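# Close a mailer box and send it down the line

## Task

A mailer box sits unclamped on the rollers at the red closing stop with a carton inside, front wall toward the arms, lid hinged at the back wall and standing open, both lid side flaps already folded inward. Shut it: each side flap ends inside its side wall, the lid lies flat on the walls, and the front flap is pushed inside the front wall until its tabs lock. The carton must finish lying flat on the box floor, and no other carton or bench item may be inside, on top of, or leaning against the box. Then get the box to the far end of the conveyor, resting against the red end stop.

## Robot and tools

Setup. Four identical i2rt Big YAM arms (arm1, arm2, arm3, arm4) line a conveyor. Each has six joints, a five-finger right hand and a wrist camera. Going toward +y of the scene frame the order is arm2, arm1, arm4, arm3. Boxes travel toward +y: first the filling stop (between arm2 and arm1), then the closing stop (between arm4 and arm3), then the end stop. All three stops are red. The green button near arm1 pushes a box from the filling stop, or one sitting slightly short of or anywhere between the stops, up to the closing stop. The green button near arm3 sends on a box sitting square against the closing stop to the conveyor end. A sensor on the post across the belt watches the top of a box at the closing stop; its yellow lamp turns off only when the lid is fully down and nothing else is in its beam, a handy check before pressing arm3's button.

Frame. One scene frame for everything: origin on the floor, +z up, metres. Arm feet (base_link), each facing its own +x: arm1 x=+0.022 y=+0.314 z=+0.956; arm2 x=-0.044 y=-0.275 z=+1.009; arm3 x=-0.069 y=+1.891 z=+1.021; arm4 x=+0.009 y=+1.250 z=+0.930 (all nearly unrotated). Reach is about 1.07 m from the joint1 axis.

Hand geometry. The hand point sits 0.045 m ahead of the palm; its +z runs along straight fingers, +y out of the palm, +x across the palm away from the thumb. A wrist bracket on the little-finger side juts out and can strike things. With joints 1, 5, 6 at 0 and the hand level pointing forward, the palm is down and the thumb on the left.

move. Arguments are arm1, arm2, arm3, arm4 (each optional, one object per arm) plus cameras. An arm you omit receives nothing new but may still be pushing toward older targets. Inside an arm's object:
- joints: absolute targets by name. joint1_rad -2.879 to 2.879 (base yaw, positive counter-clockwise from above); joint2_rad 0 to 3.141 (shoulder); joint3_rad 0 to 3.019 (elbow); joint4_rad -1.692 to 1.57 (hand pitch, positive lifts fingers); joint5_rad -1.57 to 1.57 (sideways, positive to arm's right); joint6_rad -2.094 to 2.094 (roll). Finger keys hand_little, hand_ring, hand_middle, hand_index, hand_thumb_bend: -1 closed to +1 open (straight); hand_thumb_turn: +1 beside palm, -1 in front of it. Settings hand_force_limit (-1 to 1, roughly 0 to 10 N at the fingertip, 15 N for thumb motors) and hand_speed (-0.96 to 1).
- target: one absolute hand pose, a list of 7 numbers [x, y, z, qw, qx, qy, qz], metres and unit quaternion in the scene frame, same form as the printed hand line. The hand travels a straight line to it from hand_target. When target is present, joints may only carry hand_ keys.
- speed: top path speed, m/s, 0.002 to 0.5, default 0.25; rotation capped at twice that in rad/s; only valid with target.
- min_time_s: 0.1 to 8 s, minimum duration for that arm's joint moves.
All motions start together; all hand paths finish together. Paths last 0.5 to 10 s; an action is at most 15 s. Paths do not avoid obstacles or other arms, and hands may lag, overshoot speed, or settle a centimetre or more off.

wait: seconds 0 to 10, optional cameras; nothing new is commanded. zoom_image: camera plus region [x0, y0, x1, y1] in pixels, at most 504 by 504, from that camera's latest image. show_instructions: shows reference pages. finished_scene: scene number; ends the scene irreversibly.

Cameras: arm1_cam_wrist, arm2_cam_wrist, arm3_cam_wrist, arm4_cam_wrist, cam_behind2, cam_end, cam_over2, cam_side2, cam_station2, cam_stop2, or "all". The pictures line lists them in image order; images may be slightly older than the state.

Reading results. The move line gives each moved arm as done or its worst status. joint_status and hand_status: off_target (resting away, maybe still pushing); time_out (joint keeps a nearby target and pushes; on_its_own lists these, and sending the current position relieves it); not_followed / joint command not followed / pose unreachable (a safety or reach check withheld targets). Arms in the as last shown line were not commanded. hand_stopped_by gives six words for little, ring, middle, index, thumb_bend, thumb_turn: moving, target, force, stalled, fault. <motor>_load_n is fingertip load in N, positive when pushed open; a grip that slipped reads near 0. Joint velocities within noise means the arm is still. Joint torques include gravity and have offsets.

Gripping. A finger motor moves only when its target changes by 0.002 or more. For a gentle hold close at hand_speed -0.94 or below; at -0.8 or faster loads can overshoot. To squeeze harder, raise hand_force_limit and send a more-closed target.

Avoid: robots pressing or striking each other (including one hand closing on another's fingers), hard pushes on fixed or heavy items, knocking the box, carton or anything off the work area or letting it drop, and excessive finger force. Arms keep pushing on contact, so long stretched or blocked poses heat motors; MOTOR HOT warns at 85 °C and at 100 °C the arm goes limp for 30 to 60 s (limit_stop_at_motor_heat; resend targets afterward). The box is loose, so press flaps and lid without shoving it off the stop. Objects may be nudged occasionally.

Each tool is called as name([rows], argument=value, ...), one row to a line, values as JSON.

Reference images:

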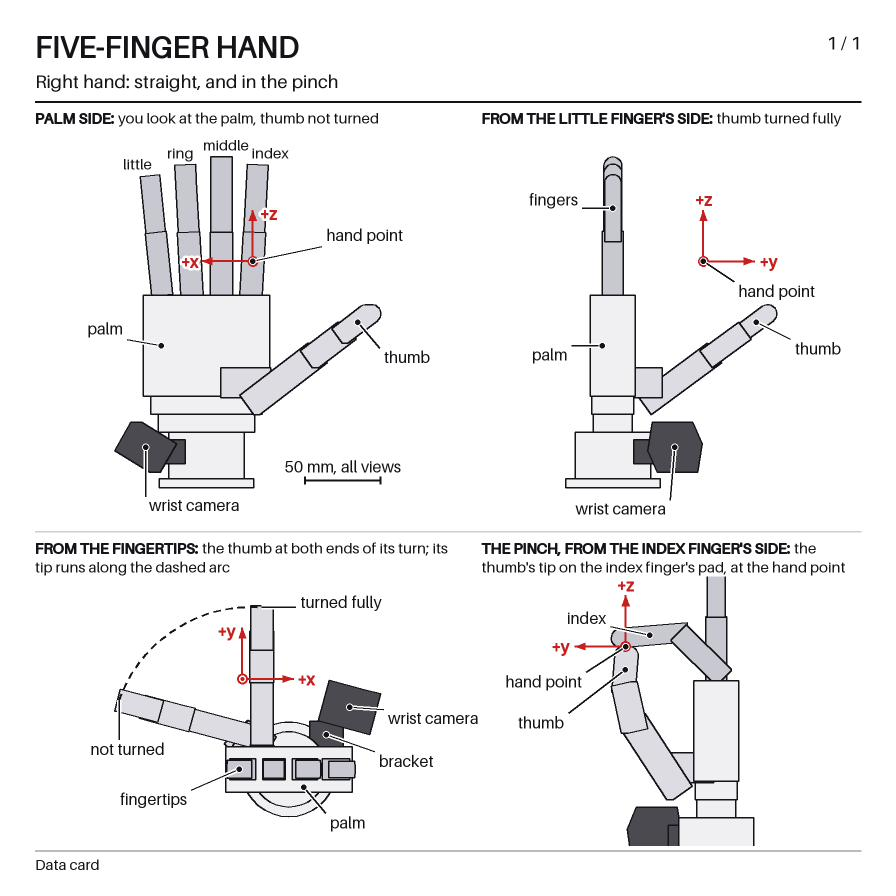

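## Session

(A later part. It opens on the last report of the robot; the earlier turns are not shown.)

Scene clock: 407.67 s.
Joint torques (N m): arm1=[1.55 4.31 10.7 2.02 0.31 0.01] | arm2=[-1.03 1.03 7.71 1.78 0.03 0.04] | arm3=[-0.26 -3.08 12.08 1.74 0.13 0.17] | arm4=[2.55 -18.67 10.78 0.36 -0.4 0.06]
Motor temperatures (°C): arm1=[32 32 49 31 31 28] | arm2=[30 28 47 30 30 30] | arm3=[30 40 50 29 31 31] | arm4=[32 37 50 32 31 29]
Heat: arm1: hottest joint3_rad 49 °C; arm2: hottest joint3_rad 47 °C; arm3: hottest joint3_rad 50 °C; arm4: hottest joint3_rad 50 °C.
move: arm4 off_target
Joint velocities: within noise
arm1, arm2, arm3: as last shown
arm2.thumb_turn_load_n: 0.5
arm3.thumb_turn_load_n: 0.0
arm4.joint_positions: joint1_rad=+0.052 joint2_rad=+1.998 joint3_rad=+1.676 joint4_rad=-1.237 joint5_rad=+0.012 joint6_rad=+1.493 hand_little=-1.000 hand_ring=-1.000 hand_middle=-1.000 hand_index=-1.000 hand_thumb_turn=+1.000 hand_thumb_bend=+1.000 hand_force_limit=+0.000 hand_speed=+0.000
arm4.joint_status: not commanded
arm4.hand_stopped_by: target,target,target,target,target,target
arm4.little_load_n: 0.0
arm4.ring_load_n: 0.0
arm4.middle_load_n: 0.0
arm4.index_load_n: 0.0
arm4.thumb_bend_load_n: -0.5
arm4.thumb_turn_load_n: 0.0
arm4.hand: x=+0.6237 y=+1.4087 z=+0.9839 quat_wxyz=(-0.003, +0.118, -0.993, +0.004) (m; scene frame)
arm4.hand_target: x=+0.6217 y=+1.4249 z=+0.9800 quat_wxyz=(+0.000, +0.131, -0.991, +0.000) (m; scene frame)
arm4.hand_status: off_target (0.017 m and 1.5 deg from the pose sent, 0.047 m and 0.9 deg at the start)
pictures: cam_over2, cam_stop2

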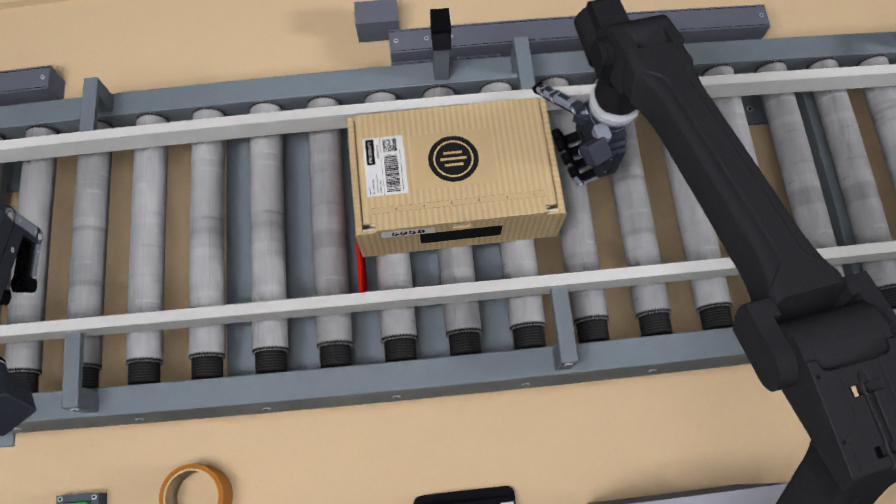

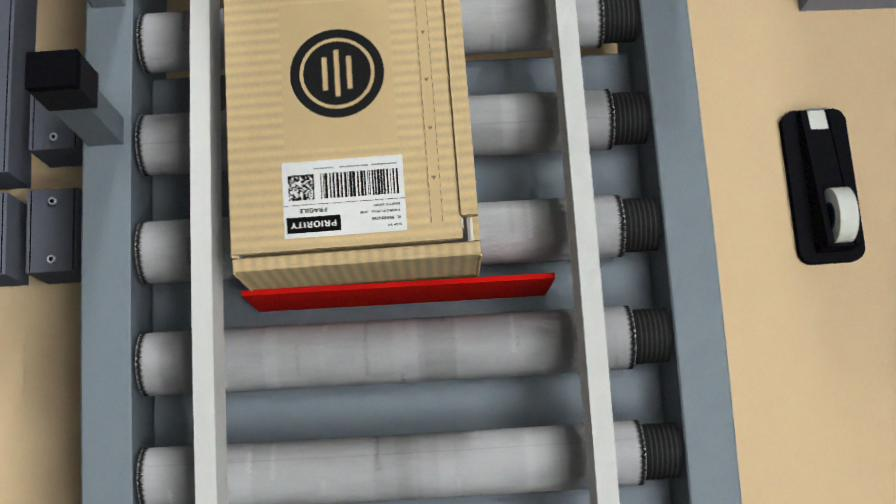

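move(arm4={"target": [0.615, 1.340, 1.000, 0, -0.1305, 0.9914, 0], "speed": 0.1}, arm3={"joints": {"joint1_rad": 0.65, "joint2_rad": 0.9, "joint3_rad": 1.2, "joint4_rad": -1.5, "joint5_rad": 0, "joint6_rad": 0}, "min_time_s": 2}, cameras=["cam_over2","cam_stop2","cam_side2","cam_end","arm3_cam_wrist"])

zoom_image(camera="cam_stop2", region=[180, 180, 600, 380])

zoom_image(camera="cam_side2", region=[380, 160, 620, 330])

Scene clock: 415.30 s.
Joint torques (N m): arm1=[1.55 4.25 10.7 2 0.3 0.01] | arm2=[-1.44 0.5 7.53 1.95 0.06 0.01] | arm3=[-0.15 -1.96 11.23 0.7 0.07 0.16] | arm4=[0.26 -19.9 8.39 0.08 -0.21 -0.03]
Motor temperatures (°C): arm1=[32 32 49 31 31 28] | arm2=[30 28 47 30 30 30] | arm3=[30 40 51 29 31 31] | arm4=[32 38 50 32 31 29]
Heat: arm1: hottest joint3_rad 49 °C; arm2: hottest joint3_rad 47 °C; arm3: hottest joint3_rad 51 °C; arm4: hottest joint3_rad 50 °C.
move: arm3 done; arm4 off_target
Joint velocities: within noise
arm1, arm2: as last shown
arm2.thumb_turn_load_n: 0.0
arm3.joint_positions: joint1_rad=+0.646 joint2_rad=+0.901 joint3_rad=+1.150 joint4_rad=-1.492 joint5_rad=-0.001 joint6_rad=-0.014 hand_little=-1.000 hand_ring=-1.000 hand_middle=-1.000 hand_index=-1.000 hand_thumb_turn=+1.000 hand_thumb_bend=+1.000 hand_force_limit=+0.000 hand_speed=+0.000
arm3.joint_status: all done
arm3.hand_stopped_by: target,target,target,target,target,target
arm3.little_load_n: 0.0
arm3.ring_load_n: 0.5
arm3.middle_load_n: 0.0
arm3.index_load_n: 0.0
arm3.thumb_bend_load_n: 0.0
arm3.thumb_turn_load_n: 0.0
arm3.hand: x=+0.1113 y=+2.0484 z=+1.3124 quat_wxyz=(-0.146, +0.873, -0.458, +0.079) (m; scene frame)
arm3.hand_target: x=+0.1155 y=+2.0533 z=+1.3325 quat_wxyz=(-0.165, +0.868, -0.460, +0.088) (m; scene frame)
arm3.hand_status: not commanded
arm4.joint_positions: joint1_rad=-0.060 joint2_rad=+1.956 joint3_rad=+1.665 joint4_rad=-1.250 joint5_rad=+0.006 joint6_rad=+1.363 hand_little=-1.000 hand_ring=-1.000 hand_middle=-1.000 hand_index=-1.000 hand_thumb_turn=+1.000 hand_thumb_bend=+1.000 hand_force_limit=+0.000 hand_speed=+0.000
arm4.joint_status: not commanded
arm4.hand_stopped_by: target,target,target,target,target,target
arm4.little_load_n: 0.0
arm4.ring_load_n: 0.5
arm4.middle_load_n: 0.0
arm4.index_load_n: 0.0
arm4.thumb_bend_load_n: 0.0
arm4.thumb_turn_load_n: 0.0
arm4.hand: x=+0.6243 y=+1.3423 z=+1.0044 quat_wxyz=(-0.011, +0.127, -0.992, +0.002) (m; scene frame)
arm4.hand_target: x=+0.6151 y=+1.3402 z=+1.0001 quat_wxyz=(+0.000, +0.131, -0.991, +0.000) (m; scene frame)
arm4.hand_status: off_target (0.011 m and 1.4 deg from the pose sent, 0.071 m and 1.6 deg at the start)
pictures: arm3_cam_wrist, cam_end, cam_over2, cam_side2, cam_stop2

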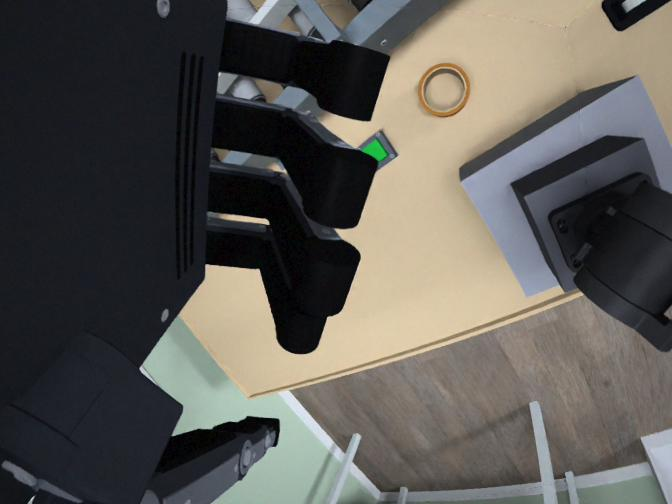

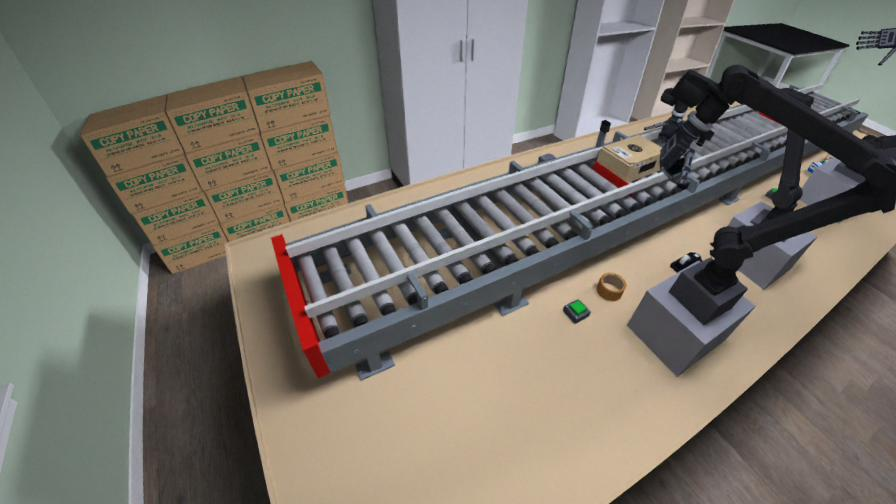

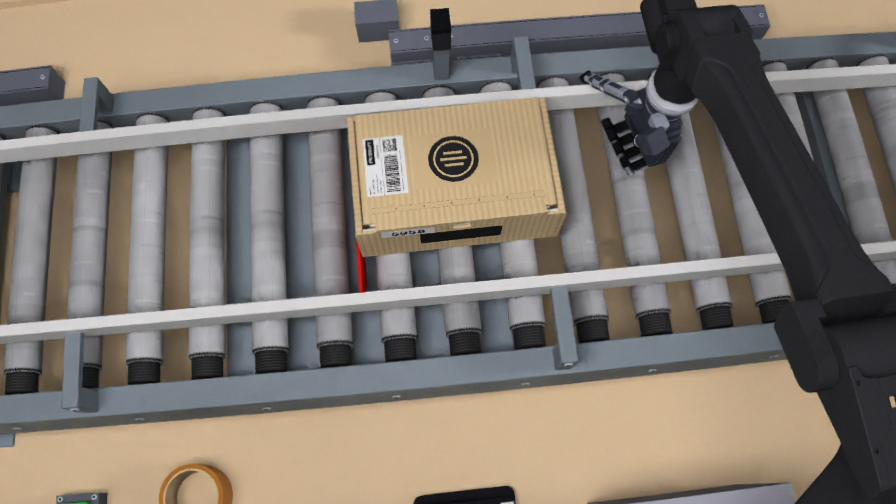

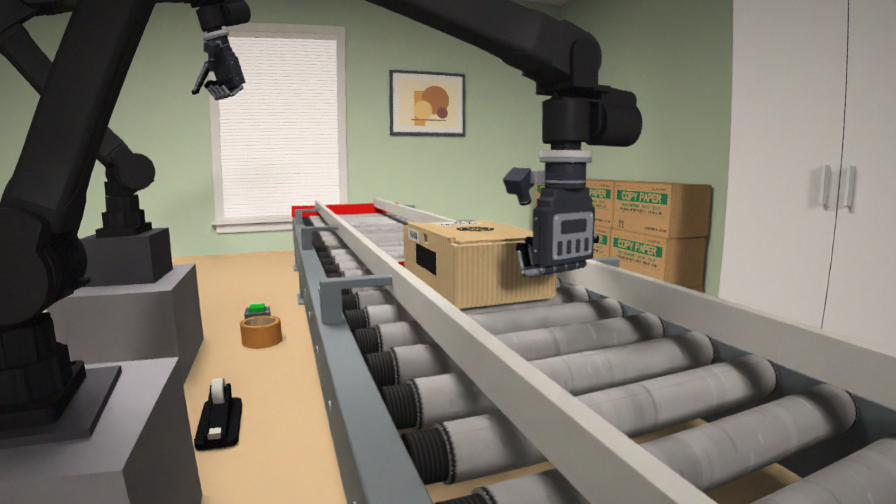

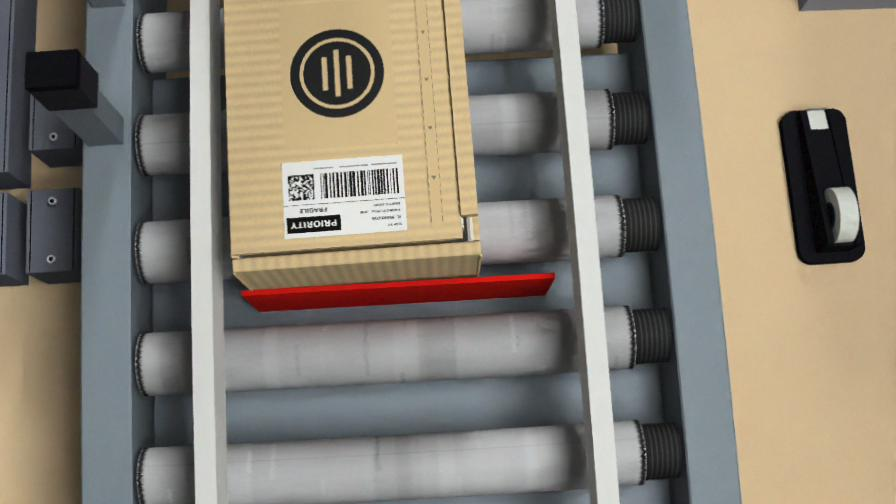

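Scaled by 1.200 from the camera's 896x504 image, which has a finer 1280x720 frame.

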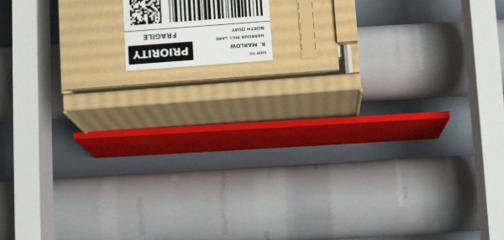

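Scaled by 2.100 from the camera's 896x504 image, which has a finer 1280x720 frame.

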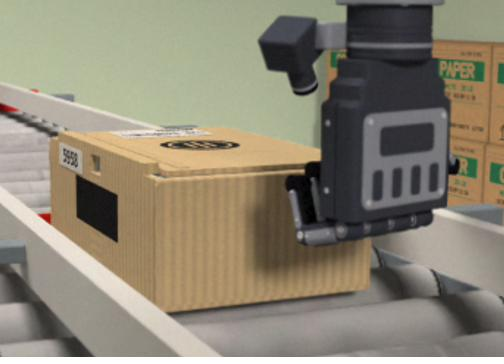

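move(arm3={"target": [0.125, 2.045, 1.100, 0, 0.8944, -0.4472, 0], "speed": 0.2}, arm4={"target": [0.50, 1.300, 1.22, 0, -0.1305, 0.9914, 0], "speed": 0.25}, cameras=["arm3_cam_wrist","cam_end","cam_side2"])

Scene clock: 429.23 s.
Joint torques (N m): arm1=[1.49 4.25 10.7 2.02 0.31 0.01] | arm2=[-0.26 0.15 7.47 1.96 -0.04 0.02] | arm3=[-1.03 -6.12 7.12 0.84 0.12 -0.15] | arm4=[-0.38 -12.34 14.99 0.03 -0.22 -0.02]
Motor temperatures (°C): arm1=[32 32 49 31 31 28] | arm2=[30 28 47 30 30 30] | arm3=[30 39 52 28 31 31] | arm4=[32 38 51 32 31 29]
Heat: arm1: hottest joint3_rad 49 °C; arm2: hottest joint3_rad 47 °C; arm3: hottest joint3_rad 52 °C; arm4: hottest joint3_rad 51 °C.
move: arm3 done; arm4 off_target
Joint velocities: within noise
arm1, arm2: as last shown
arm1.middle_load_n: -0.5
arm3.joint_positions: joint1_rad=+0.628 joint2_rad=+1.255 joint3_rad=+0.793 joint4_rad=-1.139 joint5_rad=-0.003 joint6_rad=-0.062 hand_little=-1.000 hand_ring=-1.000 hand_middle=-1.000 hand_index=-1.000 hand_thumb_turn=+1.000 hand_thumb_bend=+1.000 hand_force_limit=+0.000 hand_speed=+0.000
arm3.joint_status: not commanded
arm3.hand_stopped_by: target,target,target,target,target,target
arm3.little_load_n: 0.0
arm3.ring_load_n: 0.0
arm3.middle_load_n: 0.0
arm3.index_load_n: 0.0
arm3.thumb_bend_load_n: 0.0
arm3.thumb_turn_load_n: 0.0
arm3.hand: x=+0.1177 y=+2.0443 z=+1.0973 quat_wxyz=(+0.010, +0.893, -0.450, -0.007) (m; scene frame)
arm3.hand_target: x=+0.1249 y=+2.0449 z=+1.1001 quat_wxyz=(+0.000, +0.894, -0.447, +0.000) (m; scene frame)
arm3.hand_status: done (0.008 m and 1.5 deg from the pose sent, 0.213 m and 19.3 deg at the start)
arm4.joint_positions: joint1_rad=-0.127 joint2_rad=+1.561 joint3_rad=+1.658 joint4_rad=-1.677 joint5_rad=+0.004 joint6_rad=+1.290 hand_little=-1.000 hand_ring=-1.000 hand_middle=-1.000 hand_index=-1.000 hand_thumb_turn=+1.000 hand_thumb_bend=+1.000 hand_force_limit=+0.000 hand_speed=+0.000
arm4.joint_status: not commanded
arm4.hand_stopped_by: target,target,target,target,target,target
arm4.little_load_n: 0.0
arm4.ring_load_n: 0.0
arm4.middle_load_n: 0.0
arm4.index_load_n: 0.0
arm4.thumb_bend_load_n: 0.0
arm4.thumb_turn_load_n: 0.0
arm4.hand: x=+0.4887 y=+1.3048 z=+1.2054 quat_wxyz=(+0.008, +0.130, -0.991, -0.001) (m; scene frame)
arm4.hand_target: x=+0.4993 y=+1.2999 z=+1.2197 quat_wxyz=(-0.007, +0.130, -0.991, +0.000) (m; scene frame)
arm4.hand_status: off_target (0.019 m and 0.9 deg from the pose sent, 0.252 m and 1.4 deg at the start; a joint's target at an end of its range on 18 of 54 steps)
pictures: arm3_cam_wrist, cam_end, cam_side2

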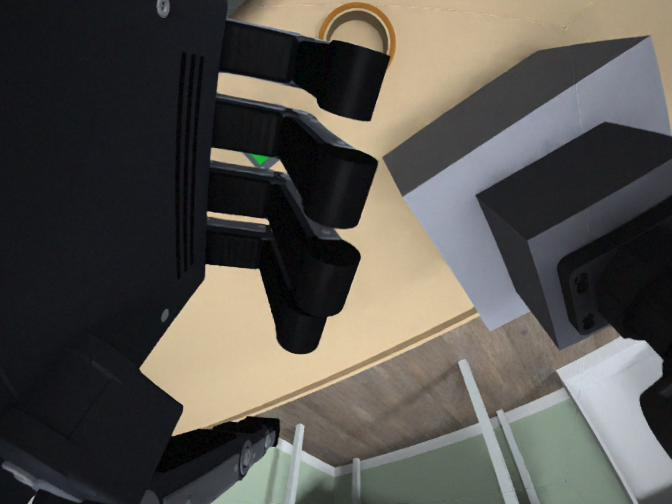

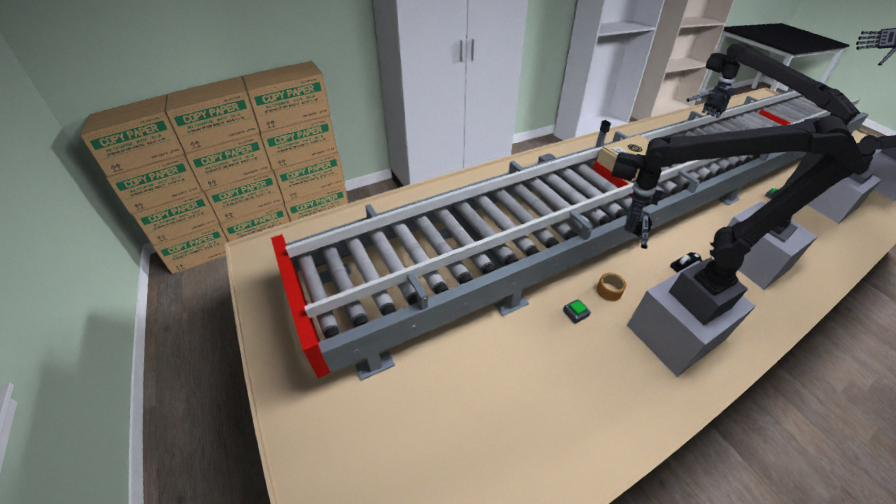

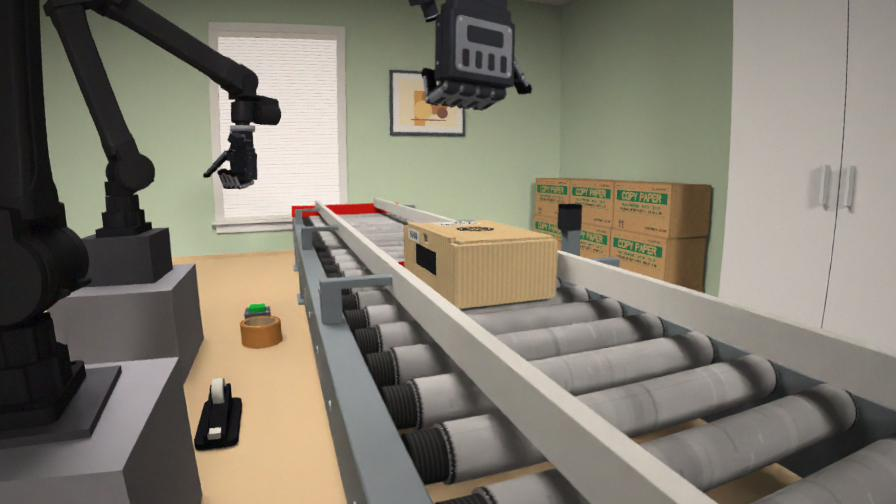

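move(arm3={"target": [0.105, 2.060, 0.900, 0.3098, -0.851, 0.3995, -0.145], "speed": 0.2}, cameras=["arm3_cam_wrist","cam_end","cam_side2"])

zoom_image(camera="cam_end", region=[500, 180, 780, 360])

Scene clock: 440.30 s.
Joint torques (N m): arm1=[1.49 4.31 10.69 2 0.3 0] | arm2=[-0.38 1.2 7.76 1.91 0.01 0.1] | arm3=[0.03 -3.9 1.07 2.32 -0.06 0.09] | arm4=[-0.32 -12.28 14.9 0.01 -0.22 -0.03]
Motor temperatures (°C): arm1=[32 32 49 31 31 28] | arm2=[30 28 47 30 30 30] | arm3=[30 38 49 28 30 31] | arm4=[32 38 53 32 31 29]
Heat: arm1: hottest joint3_rad 49 °C; arm2: hottest joint3_rad 47 °C; arm3: hottest joint3_rad 49 °C; arm4: hottest joint3_rad 53 °C.
move: arm3 done
Joint velocities: within noise
arm1, arm2, arm4: as last shown
arm1.middle_load_n: 0.0
arm3.joint_positions: joint1_rad=+0.668 joint2_rad=+1.620 joint3_rad=+0.075 joint4_rad=+0.654 joint5_rad=-0.047 joint6_rad=-0.063 hand_little=-1.000 hand_ring=-1.000 hand_middle=-1.000 hand_index=-1.000 hand_thumb_turn=+1.000 hand_thumb_bend=+1.000 hand_force_limit=+0.000 hand_speed=+0.000
arm3.joint_status: not commanded
arm3.hand_stopped_by: target,target,target,target,target,target
arm3.little_load_n: 0.0
arm3.ring_load_n: 0.0
arm3.middle_load_n: 0.0
arm3.index_load_n: 0.0
arm3.thumb_bend_load_n: 0.0
arm3.thumb_turn_load_n: -0.5
arm3.hand: x=+0.1053 y=+2.0574 z=+0.8991 quat_wxyz=(-0.304, +0.852, -0.400, +0.145) (m; scene frame)
arm3.hand_target: x=+0.1050 y=+2.0599 z=+0.9000 quat_wxyz=(-0.310, +0.851, -0.399, +0.145) (m; scene frame)
arm3.hand_status: done (0.003 m and 0.7 deg from the pose sent, 0.198 m and 41.5 deg at the start)
pictures: arm3_cam_wrist, cam_end, cam_side2

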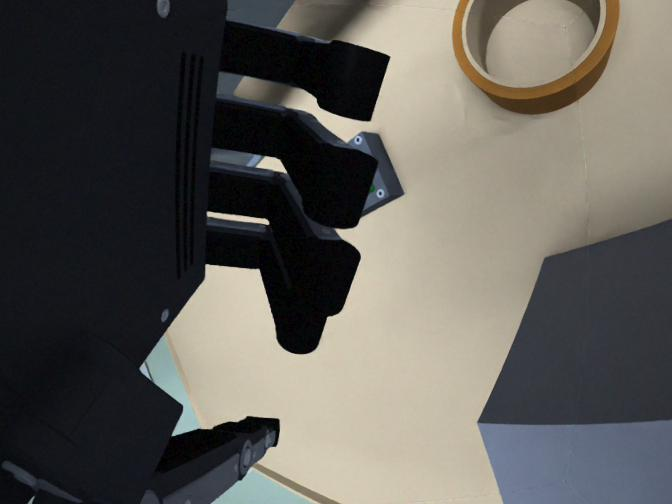

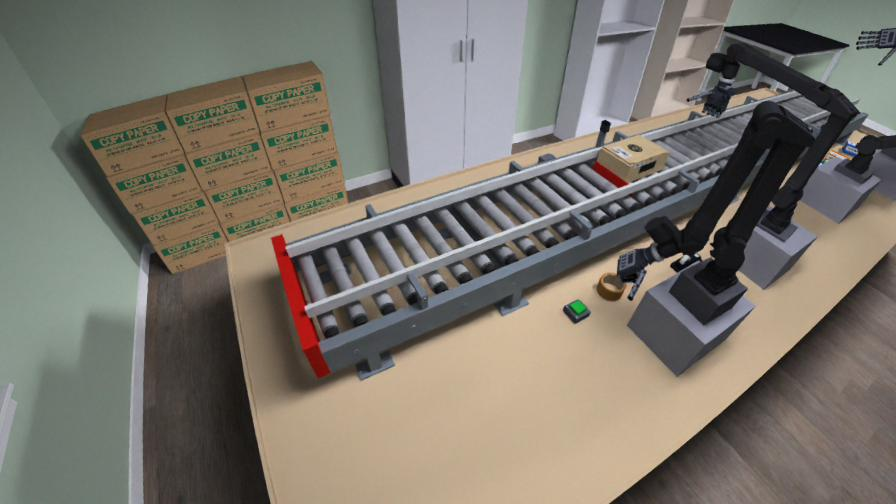

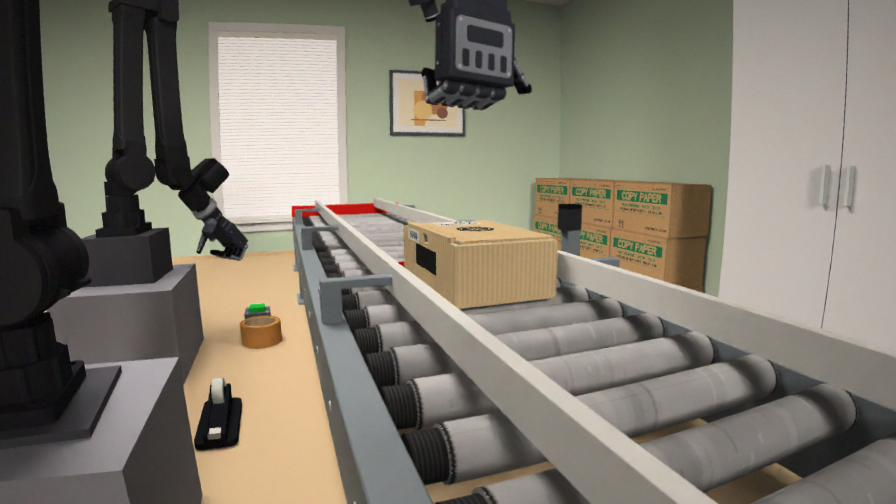

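Scaled by 1.800 from the camera's 896x504 image, which has a finer 1280x720 frame.

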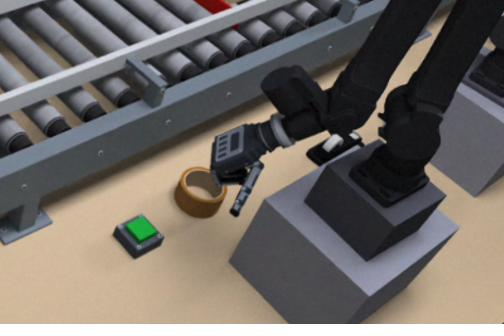

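move(arm3={"target": [0.134, 2.113, 0.820, 0.3098, -0.851, 0.3995, -0.145], "speed": 0.12}, cameras=["arm3_cam_wrist","cam_end"])

zoom_image(camera="cam_end", region=[540, 230, 680, 340])

Scene clock: 448.87 s.
Joint torques (N m): arm1=[1.55 4.25 10.69 2.02 0.3 0] | arm2=[-0.56 0.73 7.56 2 0.03 0.05] | arm3=[-0.03 -7.88 -1.01 2.33 0.15 0.18] | arm4=[-0.38 -12.22 14.89 0.03 -0.22 -0.03]
Motor temperatures (°C): arm1=[32 32 49 31 31 28] | arm2=[30 28 47 30 30 30] | arm3=[30 38 47 29 30 31] | arm4=[32 38 54 32 31 29]
Heat: arm1: hottest joint3_rad 49 °C; arm2: hottest joint3_rad 47 °C; arm3: hottest joint3_rad 47 °C; arm4: hottest joint3_rad 54 °C.
move: arm3 done
Joint velocities: within noise
arm1.joint_positions: joint1_rad=+0.146 joint2_rad=+0.638 joint3_rad=+1.447 joint4_rad=-1.211 joint5_rad=+0.121 joint6_rad=-1.223 hand_little=+1.000 hand_ring=+1.000 hand_middle=+1.000 hand_index=+1.000 hand_thumb_turn=+1.000 hand_thumb_bend=+1.000 hand_force_limit=+0.000 hand_speed=-0.800
arm1.joint_status: not commanded
arm1.hand_stopped_by: target,target,target,target,target,target
arm1.little_load_n: 0.0
arm1.ring_load_n: 0.0
arm1.middle_load_n: 0.0
arm1.index_load_n: 0.0
arm1.thumb_bend_load_n: 0.0
arm1.thumb_turn_load_n: 0.0
arm1.hand: x=+0.2763 y=+0.2789 z=+1.4931 quat_wxyz=(-0.096, +0.827, -0.113, +0.542) (m; scene frame)
arm1.hand_target: x=+0.2742 y=+0.2784 z=+1.5065 quat_wxyz=(-0.100, +0.818, -0.113, +0.555) (m; scene frame)
arm1.hand_status: not commanded
arm2.joint_positions: joint1_rad=-0.143 joint2_rad=+0.629 joint3_rad=+1.377 joint4_rad=-1.236 joint5_rad=-0.055 joint6_rad=-1.030 hand_little=+1.000 hand_ring=+1.000 hand_middle=+1.000 hand_index=+1.000 hand_thumb_turn=+1.000 hand_thumb_bend=+1.000 hand_force_limit=+0.000 hand_speed=-0.800
arm2.joint_status: not commanded
arm2.hand_stopped_by: target,target,target,target,target,target
arm2.little_load_n: 0.0
arm2.ring_load_n: 0.0
arm2.middle_load_n: 0.0
arm2.index_load_n: 0.0
arm2.thumb_bend_load_n: 0.5
arm2.thumb_turn_load_n: 0.0
arm2.hand: x=+0.1904 y=-0.3606 z=+1.4990 quat_wxyz=(-0.100, +0.797, -0.316, +0.505) (m; scene frame)
arm2.hand_target: x=+0.1895 y=-0.3604 z=+1.5107 quat_wxyz=(-0.101, +0.791, -0.313, +0.516) (m; scene frame)
arm2.hand_status: not commanded
arm3.joint_positions: joint1_rad=+0.788 joint2_rad=+2.160 joint3_rad=+0.280 joint4_rad=+0.987 joint5_rad=+0.026 joint6_rad=+0.022 hand_little=-1.000 hand_ring=-1.000 hand_middle=-1.000 hand_index=-1.000 hand_thumb_turn=+1.000 hand_thumb_bend=+1.000 hand_force_limit=+0.000 hand_speed=+0.000
arm3.joint_status: not commanded
arm3.hand_stopped_by: target,target,target,target,target,target
arm3.little_load_n: 0.0
arm3.ring_load_n: 0.0
arm3.middle_load_n: 0.5
arm3.index_load_n: -0.5
arm3.thumb_bend_load_n: 0.0
arm3.thumb_turn_load_n: -0.5
arm3.hand: x=+0.1330 y=+2.1090 z=+0.8191 quat_wxyz=(-0.303, +0.855, -0.396, +0.145) (m; scene frame)
arm3.hand_target: x=+0.1340 y=+2.1130 z=+0.8201 quat_wxyz=(-0.310, +0.851, -0.399, +0.145) (m; scene frame)
arm3.hand_status: done (0.004 m and 1.0 deg from the pose sent, 0.101 m and 0.7 deg at the start)
arm4: as last shown
pictures: arm3_cam_wrist, cam_end

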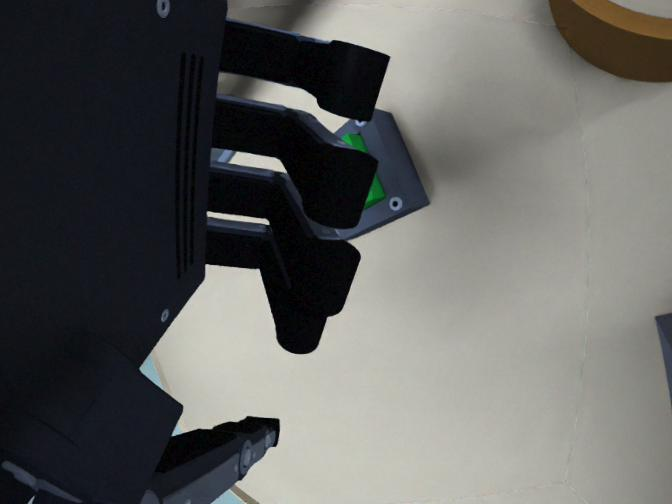

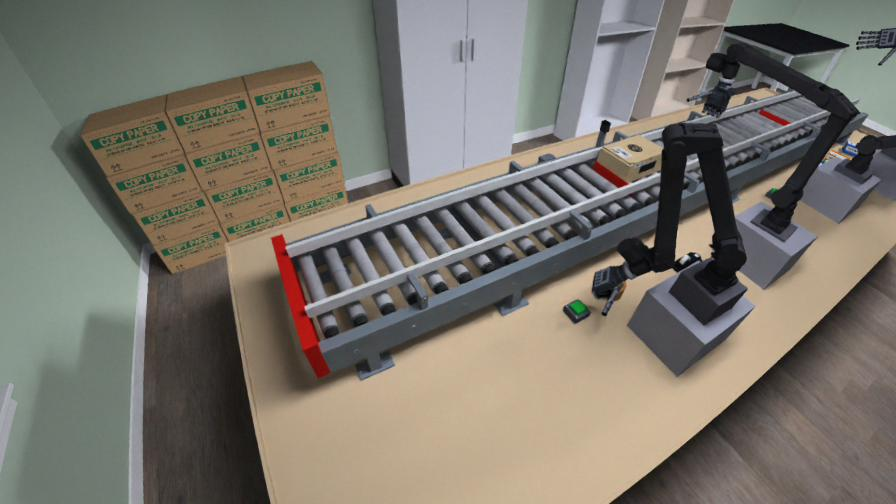

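Scaled by 3.600 from the camera's 896x504 image, which has a finer 1280x720 frame.

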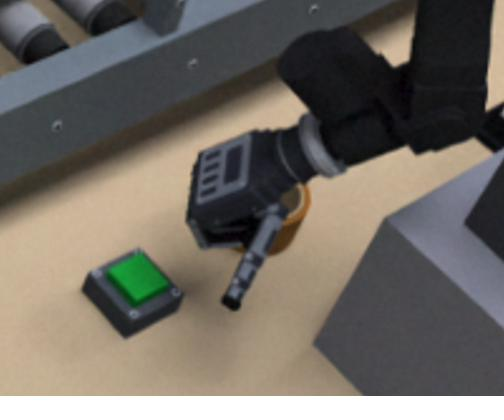

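move(arm3={"target": [0.137, 2.120, 0.760, 0.3098, -0.851, 0.3995, -0.145], "speed": 0.08}, cameras=["arm3_cam_wrist","cam_end"])

zoom_image(camera="cam_end", region=[540, 230, 680, 340])

Scene clock: 467.80 s.
Joint torques (N m): arm1=[1.55 4.25 10.69 1.99 0.3 0] | arm2=[-0.67 1.08 7.91 1.89 -0.01 0.05] | arm3=[0.15 -9.11 -2.07 2.33 0.15 0.17] | arm4=[-0.38 -12.22 14.89 0.03 -0.22 -0.04]
Motor temperatures (°C): arm1=[32 32 49 31 31 28] | arm2=[30 28 47 30 30 30] | arm3=[30 38 43 29 30 31] | arm4=[32 38 57 32 31 29]
Heat: arm1: hottest joint3_rad 49 °C; arm2: hottest joint3_rad 47 °C; arm3: hottest joint3_rad 43 °C; arm4: hottest joint3_rad 57 °C.
move: arm3 done
Joint velocities: within noise
arm1, arm2, arm4: as last shown
arm2.thumb_bend_load_n: 0.0
arm2.thumb_turn_load_n: -0.5
arm3.joint_positions: joint1_rad=+0.801 joint2_rad=+2.438 joint3_rad=+0.391 joint4_rad=+1.154 joint5_rad=+0.035 joint6_rad=+0.034 hand_little=-1.000 hand_ring=-1.000 hand_middle=-1.000 hand_index=-1.000 hand_thumb_turn=+1.000 hand_thumb_bend=+1.000 hand_force_limit=+0.000 hand_speed=+0.000
arm3.joint_status: not commanded
arm3.hand_stopped_by: target,target,target,target,target,target
arm3.little_load_n: 0.0
arm3.ring_load_n: 0.0
arm3.middle_load_n: 0.0
arm3.index_load_n: 0.5
arm3.thumb_bend_load_n: 0.0
arm3.thumb_turn_load_n: 0.0
arm3.hand: x=+0.1367 y=+2.1156 z=+0.7595 quat_wxyz=(-0.302, +0.854, -0.397, +0.145) (m; scene frame)
arm3.hand_target: x=+0.1371 y=+2.1200 z=+0.7601 quat_wxyz=(-0.310, +0.851, -0.399, +0.145) (m; scene frame)
arm3.hand_status: done (0.004 m and 1.0 deg from the pose sent, 0.060 m and 1.0 deg at the start)
pictures: arm3_cam_wrist, cam_end

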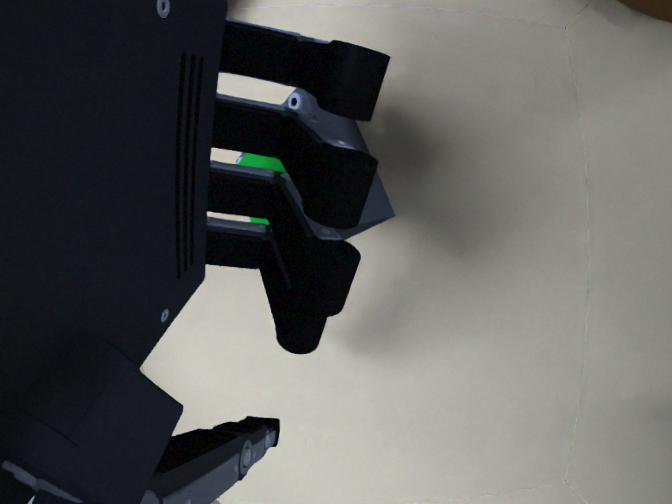

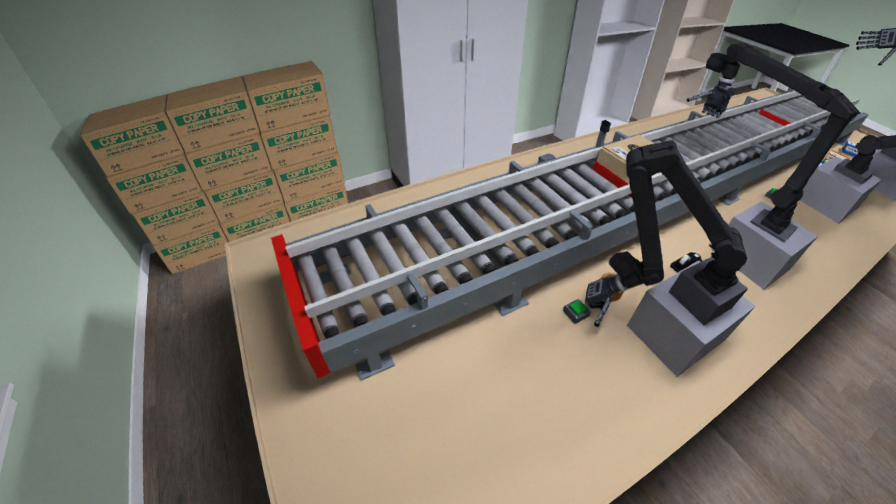

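Scaled by 3.600 from the camera's 896x504 image, which has a finer 1280x720 frame.

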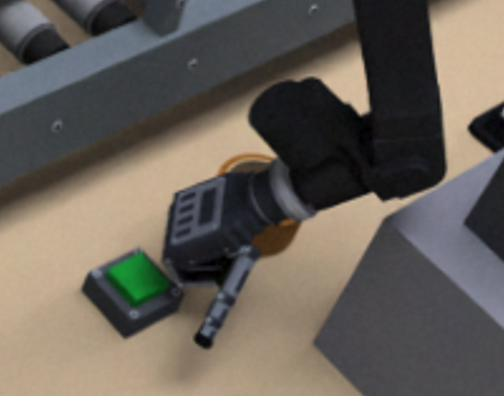

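move(arm3={"target": [0.152, 2.152, 0.785, 0.3098, -0.851, 0.3995, -0.145], "speed": 0.1})

move(arm3={"target": [0.152, 2.152, 0.760, 0.3098, -0.851, 0.3995, -0.145], "speed": 0.08}, cameras=["arm3_cam_wrist","cam_end"])

zoom_image(camera="cam_end", region=[540, 230, 680, 340])

Scene clock: 475.83 s.
Joint torques (N m): arm1=[1.55 4.25 10.7 2 0.3 0.01] | arm2=[-0.91 1.03 7.66 1.96 0.05 0] | arm3=[-0.03 -10.93 -0.94 1.28 0.18 0.17] | arm4=[-0.32 -12.28 14.89 0.02 -0.22 -0.03]
Motor temperatures (°C): arm1=[32 32 49 31 31 28] | arm2=[30 28 47 30 30 30] | arm3=[30 38 42 29 30 31] | arm4=[32 38 57 32 31 29]
Heat: arm1: hottest joint3_rad 49 °C; arm2: hottest joint3_rad 47 °C; arm3: hottest joint3_rad 42 °C; arm4: hottest joint3_rad 57 °C.
move: arm3 done
Joint velocities: within noise
arm1, arm2, arm4: as last shown
arm2.thumb_turn_load_n: 0.0
arm3.joint_positions: joint1_rad=+0.854 joint2_rad=+2.292 joint3_rad=+0.422 joint4_rad=+0.982 joint5_rad=+0.067 joint6_rad=+0.072 hand_little=-1.000 hand_ring=-1.000 hand_middle=-1.000 hand_index=-1.000 hand_thumb_turn=+1.000 hand_thumb_bend=+1.000 hand_force_limit=+0.000 hand_speed=+0.000
arm3.joint_status: not commanded
arm3.hand_stopped_by: target,target,target,target,target,target
arm3.little_load_n: 0.0
arm3.ring_load_n: 0.0
arm3.middle_load_n: 0.0
arm3.index_load_n: 0.0
arm3.thumb_bend_load_n: 0.0
arm3.thumb_turn_load_n: 0.0
arm3.hand: x=+0.1510 y=+2.1476 z=+0.7814 quat_wxyz=(-0.306, +0.854, -0.395, +0.146) (m; scene frame)
arm3.hand_target: x=+0.1520 y=+2.1520 z=+0.7850 quat_wxyz=(-0.310, +0.851, -0.399, +0.145) (m; scene frame)
arm3.hand_status: done (0.006 m and 0.7 deg from the pose sent, 0.047 m and 1.0 deg at the start)
pictures: none

Scene clock: 476.87 s.
Joint torques (N m): arm1=[1.55 4.25 10.7 2 0.3 0.01] | arm2=[-0.67 0.91 7.75 1.85 0.02 0.09] | arm3=[-0.03 -9.64 -1.05 2.33 0.17 0.17] | arm4=[-0.38 -12.22 14.89 0.02 -0.22 -0.03]
Motor temperatures (°C): arm1=[32 32 49 31 31 28] | arm2=[30 28 47 30 30 30] | arm3=[30 38 42 29 30 31] | arm4=[32 38 57 32 31 29]
Heat: arm1: hottest joint3_rad 49 °C; arm2: hottest joint3_rad 47 °C; arm3: hottest joint3_rad 42 °C; arm4: hottest joint3_rad 57 °C.
move: arm3 done
Joint velocities: within noise
arm1, arm2, arm4: as last shown
arm1.ring_load_n: 0.5
arm3.joint_positions: joint1_rad=+0.854 joint2_rad=+2.377 joint3_rad=+0.458 joint4_rad=+1.022 joint5_rad=+0.067 joint6_rad=+0.073 hand_little=-1.000 hand_ring=-1.000 hand_middle=-1.000 hand_index=-1.000 hand_thumb_turn=+1.000 hand_thumb_bend=+1.000 hand_force_limit=+0.000 hand_speed=+0.000
arm3.joint_status: not commanded
arm3.hand_stopped_by: target,target,target,target,target,target
arm3.little_load_n: 0.0
arm3.ring_load_n: 0.0
arm3.middle_load_n: 0.0
arm3.index_load_n: 0.0
arm3.thumb_bend_load_n: 0.0
arm3.thumb_turn_load_n: -0.5
arm3.hand: x=+0.1504 y=+2.1470 z=+0.7597 quat_wxyz=(-0.301, +0.855, -0.396, +0.144) (m; scene frame)
arm3.hand_target: x=+0.1520 y=+2.1520 z=+0.7601 quat_wxyz=(-0.310, +0.851, -0.399, +0.145) (m; scene frame)
arm3.hand_status: done (0.005 m and 1.1 deg from the pose sent, 0.022 m and 0.7 deg at the start)
pictures: arm3_cam_wrist, cam_end

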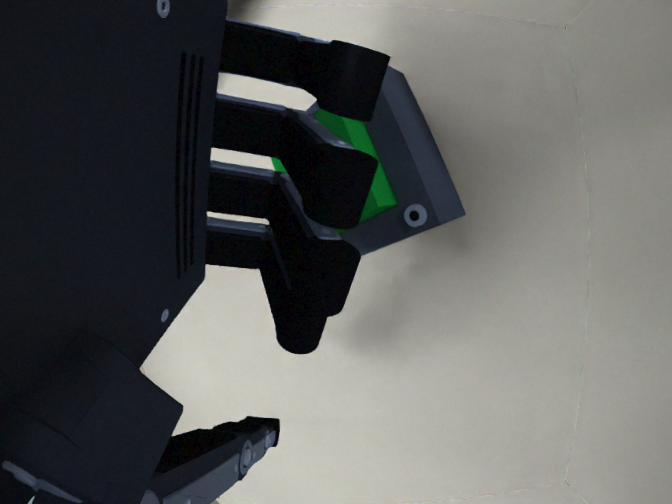

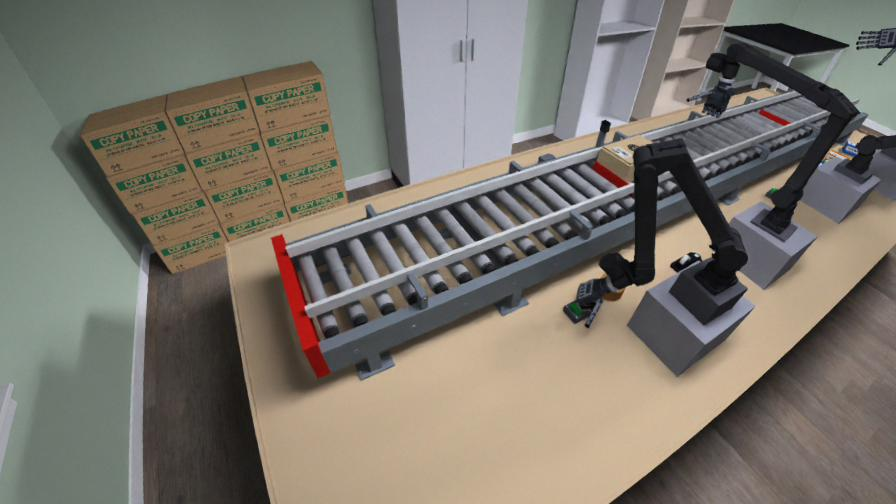

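Scaled by 3.600 from the camera's 896x504 image, which has a finer 1280x720 frame.

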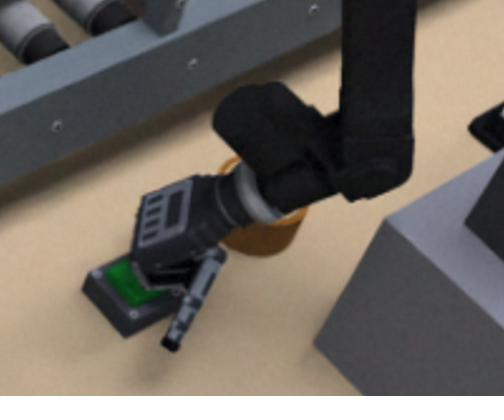

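move(arm3={"target": [0.155, 2.156, 0.728, 0.3098, -0.851, 0.3995, -0.145], "speed": 0.05}, cameras=["arm3_cam_wrist","cam_end"])

zoom_image(camera="cam_end", region=[540, 130, 740, 340])

Scene clock: 480.40 s.
Joint torques (N m): arm1=[1.49 4.31 10.69 2 0.3 0.01] | arm2=[-0.56 0.97 7.75 1.7 -0.05 0.07] | arm3=[0.15 -8.7 -0.85 1.94 0.17 0.16] | arm4=[-0.38 -12.16 14.91 0.02 -0.22 -0.03]
Motor temperatures (°C): arm1=[32 32 49 31 31 28] | arm2=[30 28 47 30 30 30] | arm3=[30 38 41 29 30 31] | arm4=[32 38 58 32 31 29]
Heat: arm1: hottest joint3_rad 49 °C; arm2: hottest joint3_rad 47 °C; arm3: hottest joint3_rad 41 °C; arm4: hottest joint3_rad 58 °C.
move: arm3 done
Joint velocities: within noise
arm1, arm2, arm4: as last shown
arm1.ring_load_n: 0.0
arm3.joint_positions: joint1_rad=+0.854 joint2_rad=+2.474 joint3_rad=+0.520 joint4_rad=+1.082 joint5_rad=+0.069 joint6_rad=+0.075 hand_little=-1.000 hand_ring=-1.000 hand_middle=-1.000 hand_index=-1.000 hand_thumb_turn=+1.000 hand_thumb_bend=+1.000 hand_force_limit=+0.000 hand_speed=+0.000
arm3.joint_status: not commanded
arm3.hand_stopped_by: target,target,target,target,target,target
arm3.little_load_n: 0.0
arm3.ring_load_n: -0.5
arm3.middle_load_n: 0.0
arm3.index_load_n: -0.5
arm3.thumb_bend_load_n: -0.5
arm3.thumb_turn_load_n: 0.0
arm3.hand: x=+0.1595 y=+2.1560 z=+0.7357 quat_wxyz=(-0.312, +0.851, -0.396, +0.149) (m; scene frame)
arm3.hand_target: x=+0.1551 y=+2.1559 z=+0.7282 quat_wxyz=(-0.310, +0.851, -0.399, +0.145) (m; scene frame)
arm3.hand_status: done (0.009 m and 0.7 deg from the pose sent, 0.033 m and 1.1 deg at the start)
arm4.little_load_n: 0.5
pictures: arm3_cam_wrist, cam_end

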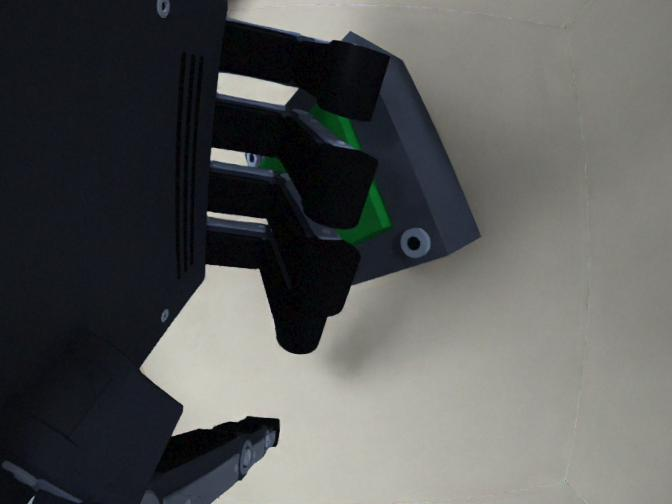

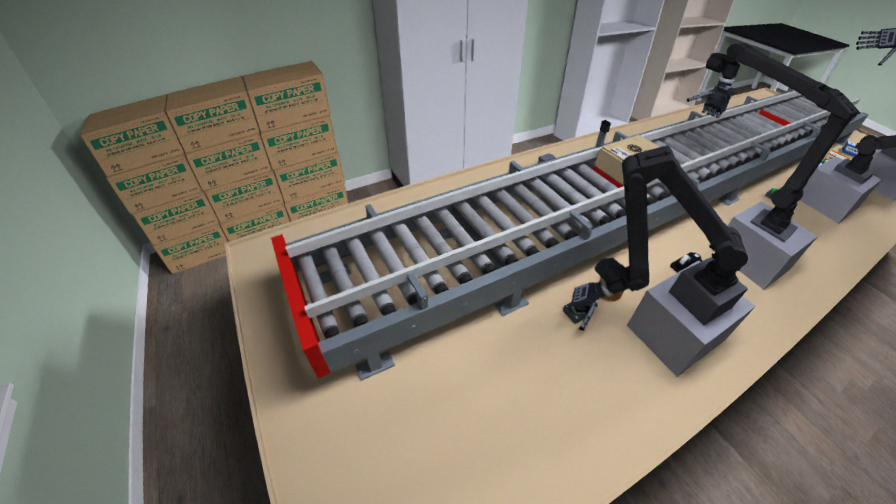

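Scaled by 2.400 from the camera's 896x504 image, which has a finer 1280x720 frame.

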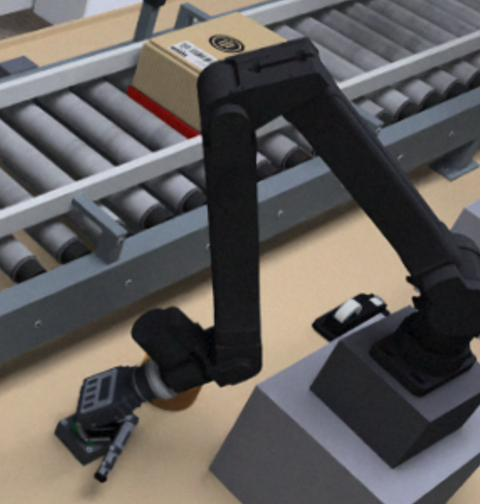

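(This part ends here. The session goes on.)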